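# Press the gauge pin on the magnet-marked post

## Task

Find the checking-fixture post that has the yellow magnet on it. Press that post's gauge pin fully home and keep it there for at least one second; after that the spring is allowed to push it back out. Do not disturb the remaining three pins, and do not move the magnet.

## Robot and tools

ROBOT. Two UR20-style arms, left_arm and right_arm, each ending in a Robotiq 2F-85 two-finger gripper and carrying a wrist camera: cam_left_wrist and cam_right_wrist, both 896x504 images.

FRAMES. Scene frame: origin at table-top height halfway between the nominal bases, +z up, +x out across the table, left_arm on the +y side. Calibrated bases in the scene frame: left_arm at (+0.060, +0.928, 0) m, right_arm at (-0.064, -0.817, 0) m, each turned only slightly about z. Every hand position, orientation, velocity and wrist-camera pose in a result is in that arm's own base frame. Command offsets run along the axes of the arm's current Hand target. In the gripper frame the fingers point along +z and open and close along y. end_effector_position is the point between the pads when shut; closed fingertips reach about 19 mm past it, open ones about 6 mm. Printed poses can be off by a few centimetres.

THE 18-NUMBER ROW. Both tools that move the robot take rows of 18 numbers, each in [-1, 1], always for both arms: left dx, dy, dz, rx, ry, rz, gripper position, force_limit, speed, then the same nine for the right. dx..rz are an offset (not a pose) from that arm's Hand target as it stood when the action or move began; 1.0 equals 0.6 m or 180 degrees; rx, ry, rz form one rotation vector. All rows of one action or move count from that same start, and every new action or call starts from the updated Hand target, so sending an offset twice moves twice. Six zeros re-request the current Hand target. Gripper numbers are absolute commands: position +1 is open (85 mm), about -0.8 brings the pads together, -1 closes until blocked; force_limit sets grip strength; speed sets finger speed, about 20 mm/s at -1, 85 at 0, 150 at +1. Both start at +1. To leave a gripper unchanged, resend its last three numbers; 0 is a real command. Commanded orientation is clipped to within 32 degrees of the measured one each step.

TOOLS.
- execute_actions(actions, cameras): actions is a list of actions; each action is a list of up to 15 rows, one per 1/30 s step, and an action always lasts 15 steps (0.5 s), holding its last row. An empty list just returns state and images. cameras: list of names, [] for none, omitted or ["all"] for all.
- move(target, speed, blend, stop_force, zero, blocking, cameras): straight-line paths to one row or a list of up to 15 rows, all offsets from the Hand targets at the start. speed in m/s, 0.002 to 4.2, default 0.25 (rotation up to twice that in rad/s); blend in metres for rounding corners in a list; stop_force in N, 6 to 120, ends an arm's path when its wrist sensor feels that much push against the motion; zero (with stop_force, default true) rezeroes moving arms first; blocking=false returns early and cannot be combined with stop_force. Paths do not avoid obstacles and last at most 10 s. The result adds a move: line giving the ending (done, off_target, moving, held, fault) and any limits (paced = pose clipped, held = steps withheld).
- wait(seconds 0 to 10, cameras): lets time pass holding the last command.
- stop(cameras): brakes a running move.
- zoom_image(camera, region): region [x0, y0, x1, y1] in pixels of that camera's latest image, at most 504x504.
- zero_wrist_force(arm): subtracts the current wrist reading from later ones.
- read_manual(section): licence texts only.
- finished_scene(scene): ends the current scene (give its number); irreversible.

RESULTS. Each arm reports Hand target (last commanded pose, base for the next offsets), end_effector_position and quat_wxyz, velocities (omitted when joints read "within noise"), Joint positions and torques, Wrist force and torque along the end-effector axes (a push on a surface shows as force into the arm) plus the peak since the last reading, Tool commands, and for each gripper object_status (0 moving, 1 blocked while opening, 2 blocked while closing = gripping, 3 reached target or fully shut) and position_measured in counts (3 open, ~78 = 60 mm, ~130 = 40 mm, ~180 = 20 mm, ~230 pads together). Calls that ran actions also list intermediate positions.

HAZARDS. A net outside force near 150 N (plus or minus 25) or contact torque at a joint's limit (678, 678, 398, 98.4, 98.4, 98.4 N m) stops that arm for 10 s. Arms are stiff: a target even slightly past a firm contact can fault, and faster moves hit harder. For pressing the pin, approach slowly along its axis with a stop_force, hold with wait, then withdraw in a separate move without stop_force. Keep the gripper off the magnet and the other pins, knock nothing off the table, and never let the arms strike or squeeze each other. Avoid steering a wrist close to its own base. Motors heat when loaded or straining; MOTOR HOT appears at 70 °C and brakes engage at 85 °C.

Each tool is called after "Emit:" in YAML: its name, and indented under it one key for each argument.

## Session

Emit:
execute_actions:
  actions: []

Scene clock: 0.00 s.
left_arm: end_effector_position=(+0.3071, -0.4220, +0.1602) position_measured=3 object_status=3 end_effector_quat_wxyz=(+0.066, +0.956, -0.074, +0.275) | right_arm: end_effector_position=(+0.4900, -0.3027, +0.2369) position_measured=3 object_status=3 end_effector_quat_wxyz=(+0.548, -0.467, -0.511, -0.471)
Joint positions: left_arm=[-1.763 -1.739 2.857 -2.766 -1.003 1.555] | right_arm=[2.511 -2.074 -2.06 -2.212 2.389 -0.015]
Joint velocities: within noise
Joint torques (N m): no reading
Motor temperatures (°C): left_arm=[24 35 26 38 34 33] | right_arm=[28 35 35 36 33 38]
Wrist force (N): no reading
Wrist torque (N m): no reading
Wrist force, peak (N): no reading
Hand target: left_arm +0.3071, -0.4220, +0.1602; +0.066, +0.956, -0.074, +0.275 | right_arm +0.4900, -0.3027, +0.2369; +0.548, -0.467, -0.511, -0.471
Tool commands: left_gripper/position=+1.0 left_gripper/force_limit=+1.0 left_gripper/speed=+1.0 right_gripper/position=+1.0 right_gripper/force_limit=+1.0 right_gripper/speed=+1.0
camera_calibration:
cam_left_wrist: T_world_to_cam=[[-0.285835, -0.958093, 0.0188626, -0.30276], [-0.929607, 0.27245, -0.248197, 0.463413], [0.232657, -0.0884782, -0.968526, 0.172428], [0, 0, 0, 1]] pos_world=[0.304136, -0.401073, 0.28773]
cam_right_wrist: T_world_to_cam=[[0.978979, 0.0562001, -0.196068, -0.399553], [-0.174505, -0.266853, -0.947807, 0.238768], [-0.105588, 0.962097, -0.251436, 0.530477], [0, 0, 0, 1]] pos_world=[0.488832, -0.424199, 0.281347]

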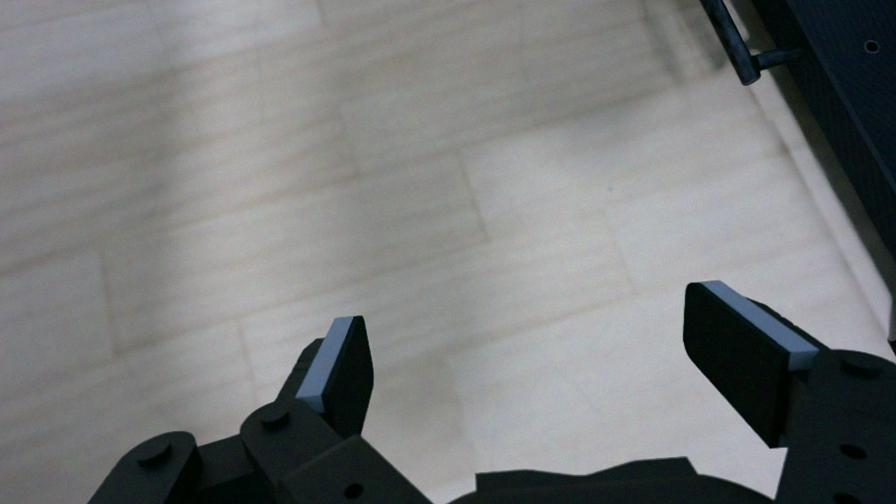

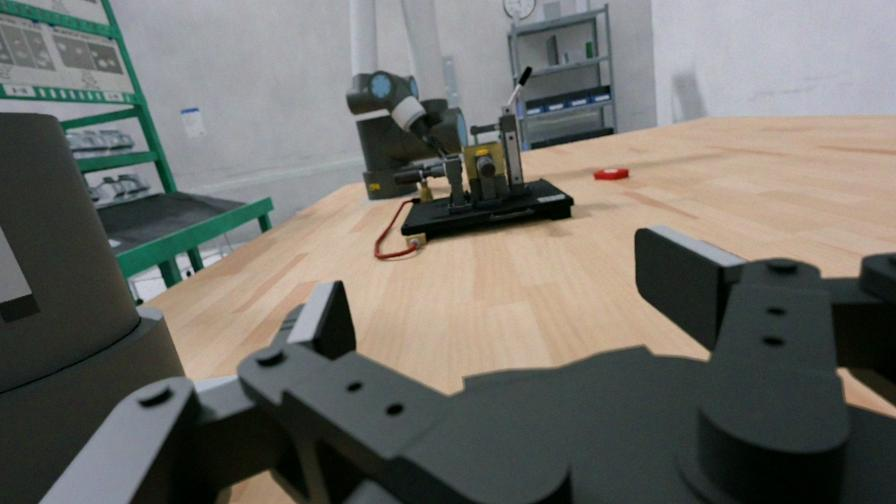

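Emit:
zoom_image:
  camera: "cam_right_wrist"
  region: [360, 50, 640, 270]

Scaled by 1.800 from the camera's 896x504 image, which has a finer 1280x720 frame.

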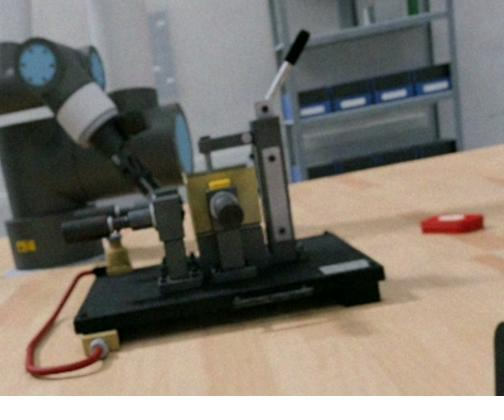

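Emit:
move:
  target: [0,0,0,0,0,0,1,1,1,0.22,0.191,0.828,-0.0408,-0.2907,0.007,-0.8,-1,0]
  speed: 0.3
  cameras: ["cam_right_wrist"]

Scene clock: 3.37 s.
left_arm: end_effector_position=(+0.3071, -0.4220, +0.1602) position_measured=3 object_status=3 end_effector_quat_wxyz=(+0.066, +0.956, -0.074, +0.275) | right_arm: end_effector_position=(+0.5486, +0.1988, +0.3865) position_measured=229 object_status=3 end_effector_quat_wxyz=(-0.242, +0.664, +0.665, +0.242)
Joint positions: left_arm=[-1.763 -1.739 2.857 -2.766 -1.003 1.555] | right_arm=[3.485 -1.342 -2.509 -0.587 2.22 2.007]
Joint velocities: within noise
Joint torques (N m): left_arm=[2.03 -7.74 -56.46 -8.78 3.76 -0.45] | right_arm=[19.17 41.78 72.48 17.02 -0.78 4.27]
Motor temperatures (°C): left_arm=[24 35 26 38 34 33] | right_arm=[28 35 35 36 33 38]
Wrist force (N): left_arm=[0.1 0.2 -0.3] | right_arm=[-0.7 1.4 2.1]
Wrist torque (N m): left_arm=[0.04 -0.02 0.00] | right_arm=[0.87 0.15 -0.26]
Wrist force, peak (N): left_arm=[0.1 -0.4 -0.4] | right_arm=[3.9 1.6 3.3]
Hand target: left_arm +0.3071, -0.4220, +0.1602; +0.066, +0.956, -0.074, +0.275 | right_arm +0.5486, +0.1989, +0.3865; -0.241, +0.664, +0.665, +0.242
Off the commanded pose: left_arm 0.000 m, 0 deg | right_arm 0.000 m, 0 deg.
move: done
camera_calibration:
cam_right_wrist: T_world_to_cam=[[0.984067, -0.170426, -0.0506721, -0.469731], [-0.176651, -0.904829, -0.3874, 0.436024], [0.0201734, 0.390179, -0.920518, 0.395125], [0, 0, 0, 1]] pos_world=[0.5313, 0.160303, 0.508833]
Images, in order (width x height): cam_right_wrist 896x504.

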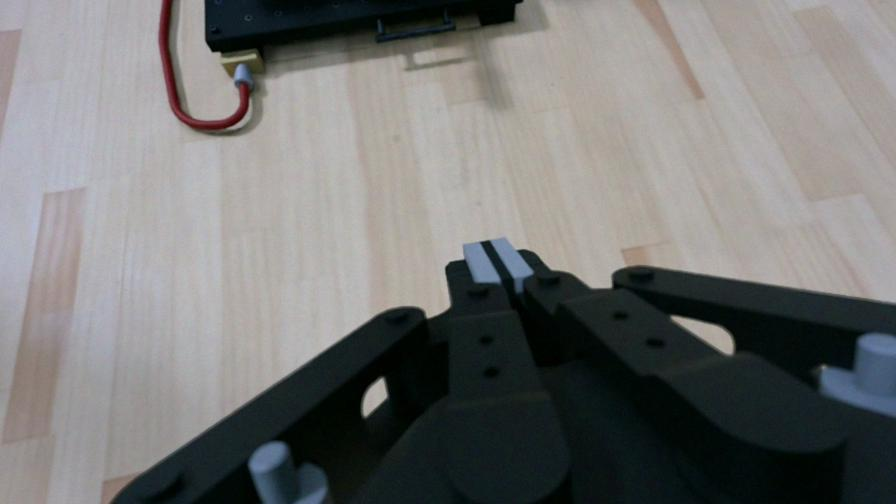

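Emit:
move:
  target: [0,0,0,0,0,0,1,1,1,0.265,-0.095,0.584,-0.0156,-0.0553,0.0233,-0.8,-1,0]
  speed: 0.25
  cameras: ["cam_right_wrist"]

Scene clock: 5.93 s.
left_arm: end_effector_position=(+0.3071, -0.4220, +0.1602) position_measured=3 object_status=3 end_effector_quat_wxyz=(+0.066, +0.956, -0.074, +0.275) | right_arm: end_effector_position=(+0.4915, +0.5456, +0.2200) position_measured=229 object_status=3 end_effector_quat_wxyz=(-0.175, +0.712, +0.652, +0.190)
Joint positions: left_arm=[-1.763 -1.739 2.857 -2.766 -1.003 1.555] | right_arm=[4.148 -1.697 -2.554 0.012 1.803 2.721]
Joint velocities: within noise
Joint torques (N m): left_arm=[7 -7.4 -57.42 -8.38 3.3 -0.81] | right_arm=[21.78 63.4 66.12 17.21 -3.22 6.37]
Motor temperatures (°C): left_arm=[24 35 26 38 34 33] | right_arm=[28 35 35 36 33 38]
Wrist force (N): left_arm=[0.0 0.0 0.2] | right_arm=[0.1 1.3 2.2]
Wrist torque (N m): left_arm=[0.00 0.00 0.00] | right_arm=[0.85 0.18 -0.20]
Wrist force, peak (N): left_arm=[-0.1 -0.5 -0.3] | right_arm=[2.2 0.4 5.0]
Hand target: left_arm +0.3071, -0.4220, +0.1602; +0.066, +0.956, -0.074, +0.275 | right_arm +0.4915, +0.5457, +0.2199; -0.175, +0.712, +0.652, +0.190
Off the commanded pose: left_arm 0.000 m, 0 deg | right_arm 0.000 m, 0 deg.
move: done
camera_calibration:
cam_right_wrist: T_world_to_cam=[[0.964711, -0.262382, -0.0220852, -0.309519], [-0.260525, -0.938976, -0.22461, 0.699217], [0.0381963, 0.222438, -0.974198, 0.202199], [0, 0, 0, 1]] pos_world=[0.473036, 0.530359, 0.347198]
Images, in order (width x height): cam_right_wrist 896x504.

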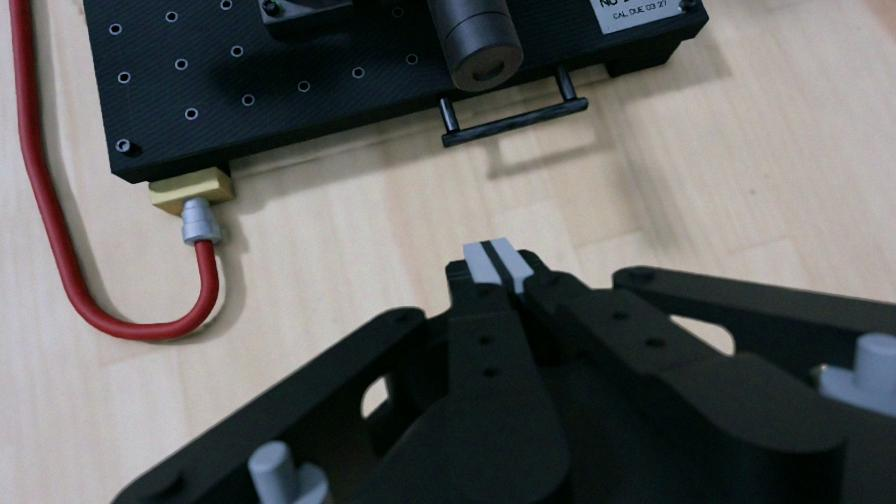

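Emit:
move:
  target: [0,0,0,0,0,0,1,1,1,0.0563,0.0435,0.1152,0.0167,0,-0.0289,-0.8,-1,0]
  speed: 0.1
  cameras: ["cam_right_wrist"]

Emit:
zoom_image:
  camera: "cam_right_wrist"
  region: [380, 80, 600, 300]

Scene clock: 8.23 s.
left_arm: end_effector_position=(+0.3071, -0.4220, +0.1602) position_measured=3 object_status=3 end_effector_quat_wxyz=(+0.066, +0.956, -0.074, +0.275) | right_arm: end_effector_position=(+0.5230, +0.6069, +0.1770) position_measured=229 object_status=3 end_effector_quat_wxyz=(-0.185, +0.677, +0.689, +0.181)
Joint positions: left_arm=[-1.763 -1.739 2.857 -2.766 -1.003 1.555] | right_arm=[4.134 -1.832 -2.473 0.038 1.856 2.612]
Joint velocities: within noise
Joint torques (N m): left_arm=[4.53 -8.97 -60 -7.28 3.79 -1.04] | right_arm=[-22.79 74.04 61.54 16.17 7.66 -6.92]
Motor temperatures (°C): left_arm=[24 35 26 38 34 33] | right_arm=[28 35 35 36 33 38]
Wrist force (N): left_arm=[0.0 -0.1 -0.2] | right_arm=[-0.2 2.2 1.7]
Wrist torque (N m): left_arm=[-0.01 0.00 0.00] | right_arm=[1.14 0.12 -0.35]
Wrist force, peak (N): left_arm=[0.4 0.1 -0.4] | right_arm=[0.2 2.9 3.1]
Hand target: left_arm +0.3071, -0.4220, +0.1602; +0.066, +0.956, -0.074, +0.275 | right_arm +0.5231, +0.6070, +0.1769; -0.185, +0.677, +0.689, +0.181
Off the commanded pose: left_arm 0.000 m, 0 deg | right_arm 0.000 m, 0 deg.
move: done
camera_calibration:
cam_right_wrist: T_world_to_cam=[[0.986836, -0.160192, -0.0222013, -0.398336], [-0.161057, -0.961013, -0.224755, 0.716766], [0.0146682, 0.225372, -0.974162, 0.155975], [0, 0, 0, 1]] pos_world=[0.506244, 0.589859, 0.304198]
Images, in order (width x height): cam_right_wrist 896x504.

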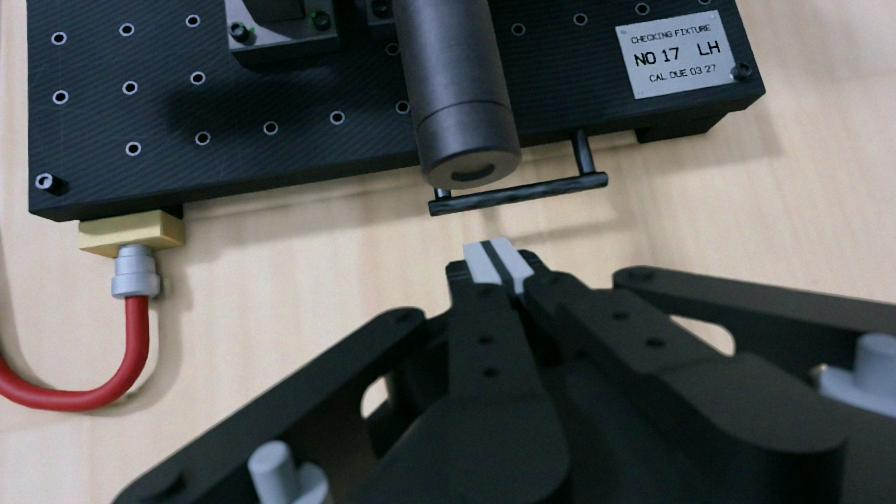

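Scaled by 2.291 from the camera's 896x504 image, which has a finer 1280x720 frame.

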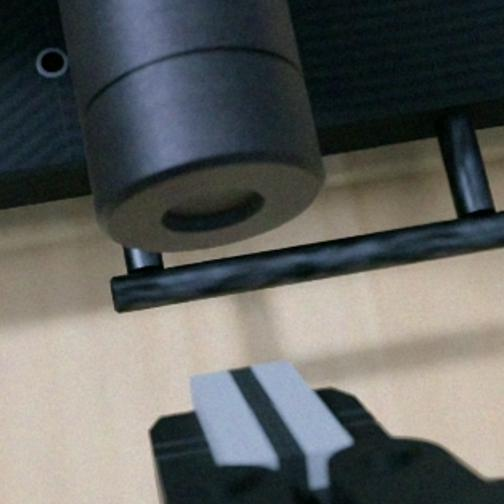

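Emit:
move:
  target: [0,0,0,0,0,0,1,1,1,0.0573,-0.0018,0.034,0,0,0,-0.8,-1,0]
  speed: 0.015
  stop_force: 7
  cameras: ["cam_right_wrist"]

Emit:
zoom_image:
  camera: "cam_right_wrist"
  region: [380, 80, 600, 300]

Scene clock: 11.50 s.
left_arm: end_effector_position=(+0.3071, -0.4220, +0.1602) position_measured=3 object_status=3 end_effector_quat_wxyz=(+0.066, +0.956, -0.074, +0.275) | right_arm: end_effector_position=(+0.5220, +0.6319, +0.1766) position_measured=229 object_status=3 end_effector_quat_wxyz=(-0.185, +0.677, +0.689, +0.181)
Joint positions: left_arm=[-1.763 -1.739 2.857 -2.766 -1.003 1.555] | right_arm=[4.156 -1.846 -2.452 0.036 1.847 2.632]
Joint velocities: within noise
Joint torques (N m): left_arm=[12.03 -6.77 -64.41 -7.85 4.09 -0.92] | right_arm=[-14.94 119.95 45.96 16.32 7.7 -7.04]
Motor temperatures (°C): left_arm=[24 35 26 38 34 33] | right_arm=[28 35 35 36 33 38]
Wrist force (N): left_arm=[0.2 -0.1 -0.4] | right_arm=[-4.4 3.3 0.0]
Wrist torque (N m): left_arm=[-0.01 -0.03 0.00] | right_arm=[1.15 0.08 -0.34]
Wrist force, peak (N): left_arm=[0.5 0.1 -0.3] | right_arm=[-4.9 2.4 -2.9]
Hand target: left_arm +0.3071, -0.4220, +0.1602; +0.066, +0.956, -0.074, +0.275 | right_arm +0.5220, +0.6320, +0.1766; -0.185, +0.677, +0.689, +0.181 (not the last commanded pose)
Off the commanded pose: left_arm 0.000 m, 0 deg | right_arm 0.015 m, 0 deg.
move: contact (right_arm)
camera_calibration:
cam_right_wrist: T_world_to_cam=[[0.986853, -0.160082, -0.0222613, -0.393296], [-0.160965, -0.961054, -0.224645, 0.740566], [0.0145673, 0.225275, -0.974186, 0.150063], [0, 0, 0, 1]] pos_world=[0.505144, 0.614959, 0.303798]
Images, in order (width x height): cam_right_wrist 896x504.

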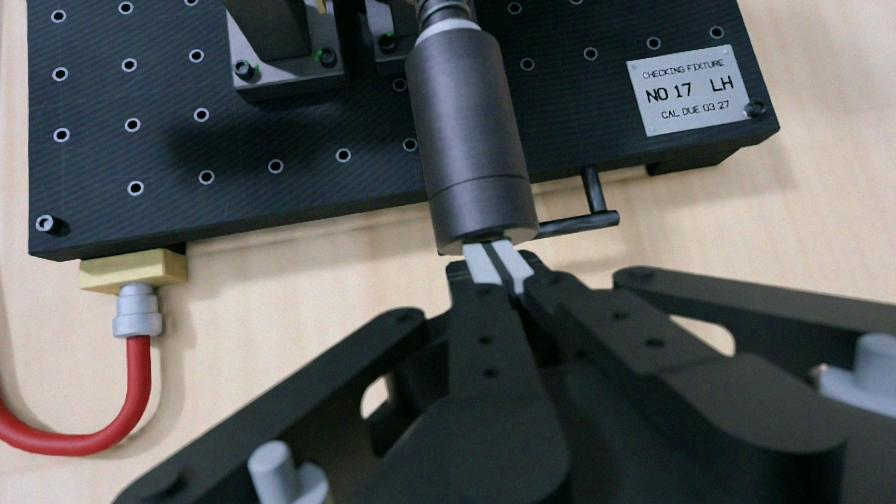

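Scaled by 2.291 from the camera's 896x504 image, which has a finer 1280x720 frame.

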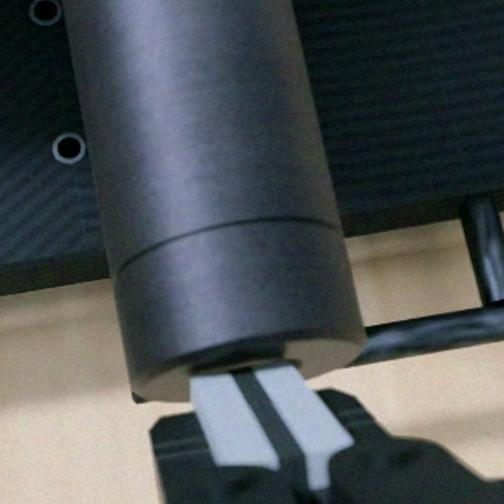

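Identical to scene 2. Repeat the same push and retreat, checking in between.

Emit:
move:
  target: [0,0,0,0,0,0,1,1,1,0.0245,0.0004,0.0142,0,0,0,-0.8,-1,0]
  speed: 0.02
  stop_force: 40
  cameras: []

Emit:
move:
  target: [0,0,0,0,0,0,1,1,1,0.0115,0.0002,0.0067,0,0,0,-0.8,-1,0]
  speed: 0.004
  stop_force: 30
  cameras: []

Emit:
wait:
  seconds: 1.2
  cameras: ["cam_right_wrist"]

Scene clock: 13.47 s.
left_arm: end_effector_position=(+0.3071, -0.4220, +0.1602) position_measured=3 object_status=3 end_effector_quat_wxyz=(+0.066, +0.956, -0.074, +0.275) | right_arm: end_effector_position=(+0.5219, +0.6490, +0.1765) position_measured=229 object_status=3 end_effector_quat_wxyz=(-0.185, +0.677, +0.689, +0.181)
Joint positions: left_arm=[-1.763 -1.739 2.857 -2.766 -1.003 1.555] | right_arm=[4.169 -1.856 -2.436 0.034 1.841 2.644]
Joint velocities: within noise
Joint torques (N m): left_arm=[12.86 -7.91 -66.96 -6.9 4.51 -0.98] | right_arm=[26.75 84.64 71.29 10.92 -2.06 6.09]
Motor temperatures (°C): left_arm=[24 35 26 38 34 33] | right_arm=[28 35 35 36 33 38]
Wrist force (N): left_arm=[-0.2 -0.2 -0.1] | right_arm=[-9.5 -1.9 -5.0]
Wrist torque (N m): left_arm=[-0.03 0.04 0.00] | right_arm=[1.15 0.05 -0.37]
Wrist force, peak (N): left_arm=[0.2 -0.1 -0.5] | right_arm=[-9.8 -2.0 -5.2]
Hand target: left_arm +0.3071, -0.4220, +0.1602; +0.066, +0.956, -0.074, +0.275 | right_arm +0.5219, +0.6489, +0.1765; -0.185, +0.677, +0.689, +0.181
Off the commanded pose: left_arm 0.000 m, 0 deg | right_arm 0.000 m, 0 deg.
move: done
No camera images: "cameras" was empty.

Scene clock: 14.97 s.
left_arm: end_effector_position=(+0.3071, -0.4220, +0.1602) position_measured=3 object_status=3 end_effector_quat_wxyz=(+0.066, +0.956, -0.074, +0.275) | right_arm: end_effector_position=(+0.5219, +0.6524, +0.1764) position_measured=229 object_status=3 end_effector_quat_wxyz=(-0.185, +0.677, +0.689, +0.181)
Joint positions: left_arm=[-1.763 -1.739 2.857 -2.766 -1.003 1.555] | right_arm=[4.172 -1.858 -2.433 0.033 1.84 2.647]
Joint velocities: within noise
Joint torques (N m): left_arm=[17.32 -3.74 -63.38 -7.43 4.1 -1.22] | right_arm=[5.46 106.47 69.82 17.07 8.72 -1.61]
Motor temperatures (°C): left_arm=[24 35 26 38 34 33] | right_arm=[28 35 35 36 33 38]
Wrist force (N): left_arm=[0.0 0.0 -0.3] | right_arm=[-34.4 -1.2 -35.4]
Wrist torque (N m): left_arm=[0.00 0.00 0.00] | right_arm=[1.11 0.06 -0.36]
Wrist force, peak (N): left_arm=[0.4 -0.1 0.0] | right_arm=[-36.5 -1.9 -35.8]
Hand target: left_arm +0.3071, -0.4220, +0.1602; +0.066, +0.956, -0.074, +0.275 | right_arm +0.5219, +0.6523, +0.1765; -0.185, +0.677, +0.689, +0.181 (not the last commanded pose)
Off the commanded pose: left_arm 0.000 m, 0 deg | right_arm 0.005 m, 0 deg.
move: contact (right_arm)
No camera images: "cameras" was empty.

Scene clock: 16.17 s.
left_arm: end_effector_position=(+0.3071, -0.4220, +0.1602) position_measured=3 object_status=3 end_effector_quat_wxyz=(+0.066, +0.956, -0.074, +0.275) | right_arm: end_effector_position=(+0.5219, +0.6523, +0.1765) position_measured=229 object_status=3 end_effector_quat_wxyz=(-0.185, +0.677, +0.689, +0.181)
Joint positions: left_arm=[-1.763 -1.739 2.857 -2.766 -1.003 1.555] | right_arm=[4.172 -1.858 -2.433 0.033 1.84 2.647]
Joint velocities: within noise
Joint torques (N m): left_arm=[10.19 -5.87 -64.72 -6.43 4.42 -0.12] | right_arm=[2.7 118.36 68.36 20.67 10.46 -6.82]
Motor temperatures (°C): left_arm=[24 35 26 38 34 33] | right_arm=[28 35 35 36 33 38]
Wrist force (N): left_arm=[0.1 -0.1 -0.1] | right_arm=[-29.5 0.3 -26.5]
Wrist torque (N m): left_arm=[-0.02 -0.01 0.00] | right_arm=[1.12 0.02 -0.34]
Wrist force, peak (N): left_arm=[0.0 0.2 -0.4] | right_arm=[-33.9 -0.8 -35.3]
Hand target: left_arm +0.3071, -0.4220, +0.1602; +0.066, +0.956, -0.074, +0.275 | right_arm +0.5219, +0.6523, +0.1765; -0.185, +0.677, +0.689, +0.181 (not the last commanded pose)
Tool commands: left_gripper/position=+1.0 left_gripper/force_limit=+1.0 left_gripper/speed=+1.0 right_gripper/position=-0.8 right_gripper/force_limit=-1.0 right_gripper/speed=+0.0
Off the commanded pose: left_arm 0.000 m, 0 deg | right_arm 0.005 m, 0 deg.
wait: 1.20 s; at rest by 0.17 s
camera_calibration:
cam_right_wrist: T_world_to_cam=[[0.986852, -0.160087, -0.0222455, -0.390034], [-0.160968, -0.961076, -0.224551, 0.760135], [0.0145681, 0.225179, -0.974208, 0.145437], [0, 0, 0, 1]] pos_world=[0.505144, 0.635358, 0.303698]
Images, in order (width x height): cam_right_wrist 896x504.

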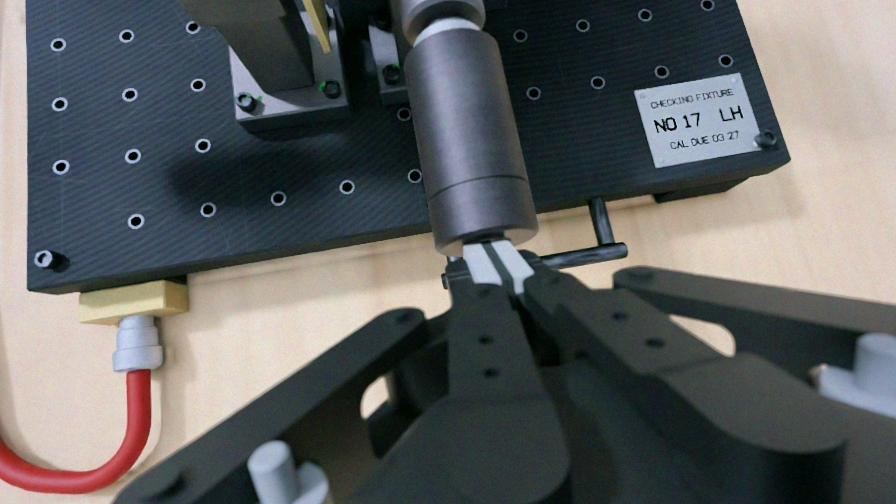

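Emit:
move:
  target: [0,0,0,0,0,0,1,1,1,-0.0577,-0.001,-0.0333,0,0,0,-0.8,-1,0]
  speed: 0.05
  cameras: ["cam_right_wrist"]

Emit:
finished_scene:
  scene: 3

Scene clock: 17.47 s.
left_arm: end_effector_position=(+0.3071, -0.4220, +0.1602) position_measured=3 object_status=3 end_effector_quat_wxyz=(+0.066, +0.956, -0.074, +0.275) | right_arm: end_effector_position=(+0.5220, +0.6125, +0.1765) position_measured=229 object_status=3 end_effector_quat_wxyz=(-0.185, +0.677, +0.689, +0.181)
Joint positions: left_arm=[-1.763 -1.739 2.857 -2.766 -1.003 1.555] | right_arm=[4.14 -1.835 -2.469 0.039 1.853 2.617]
Joint velocities: within noise
Joint torques (N m): left_arm=[10.44 -8 -68.61 -7.32 5 -0.33] | right_arm=[-23.29 125.91 38.58 14.69 6.12 -6.2]
Motor temperatures (°C): left_arm=[24 35 26 38 34 33] | right_arm=[28 35 35 36 33 38]
Wrist force (N): left_arm=[0.2 0.0 0.1] | right_arm=[-0.4 2.0 1.5]
Wrist torque (N m): left_arm=[0.01 -0.03 0.00] | right_arm=[1.11 0.18 -0.36]
Wrist force, peak (N): left_arm=[-0.2 0.2 -0.5] | right_arm=[-29.6 0.2 -26.5]
Hand target: left_arm +0.3071, -0.4220, +0.1602; +0.066, +0.956, -0.074, +0.275 | right_arm +0.5220, +0.6124, +0.1765; -0.185, +0.677, +0.689, +0.181
Off the commanded pose: left_arm 0.000 m, 0 deg | right_arm 0.000 m, 0 deg.
move: done
camera_calibration:
cam_right_wrist: T_world_to_cam=[[0.986851, -0.160108, -0.0221491, -0.396521], [-0.160966, -0.961072, -0.224567, 0.721902], [0.014668, 0.225179, -0.974207, 0.154347], [0, 0, 0, 1]] pos_world=[0.505244, 0.595558, 0.303698]
Images, in order (width x height): cam_right_wrist 896x504.

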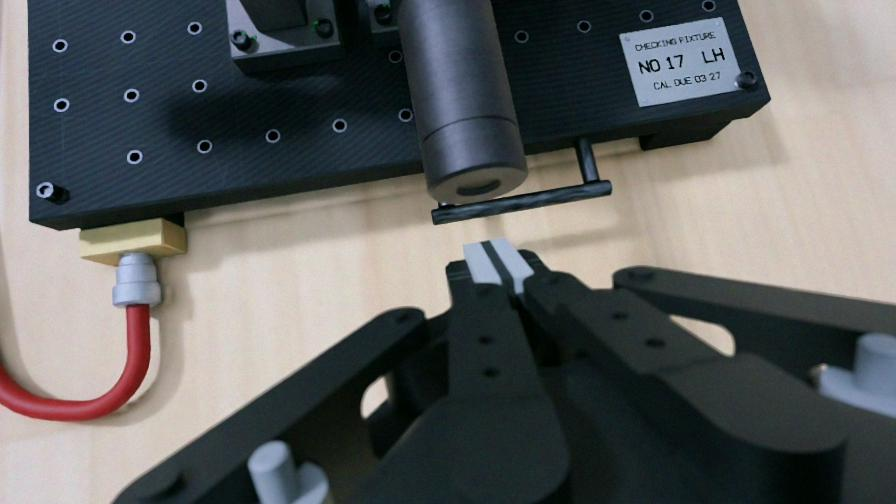

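The scene is finished: the task was done.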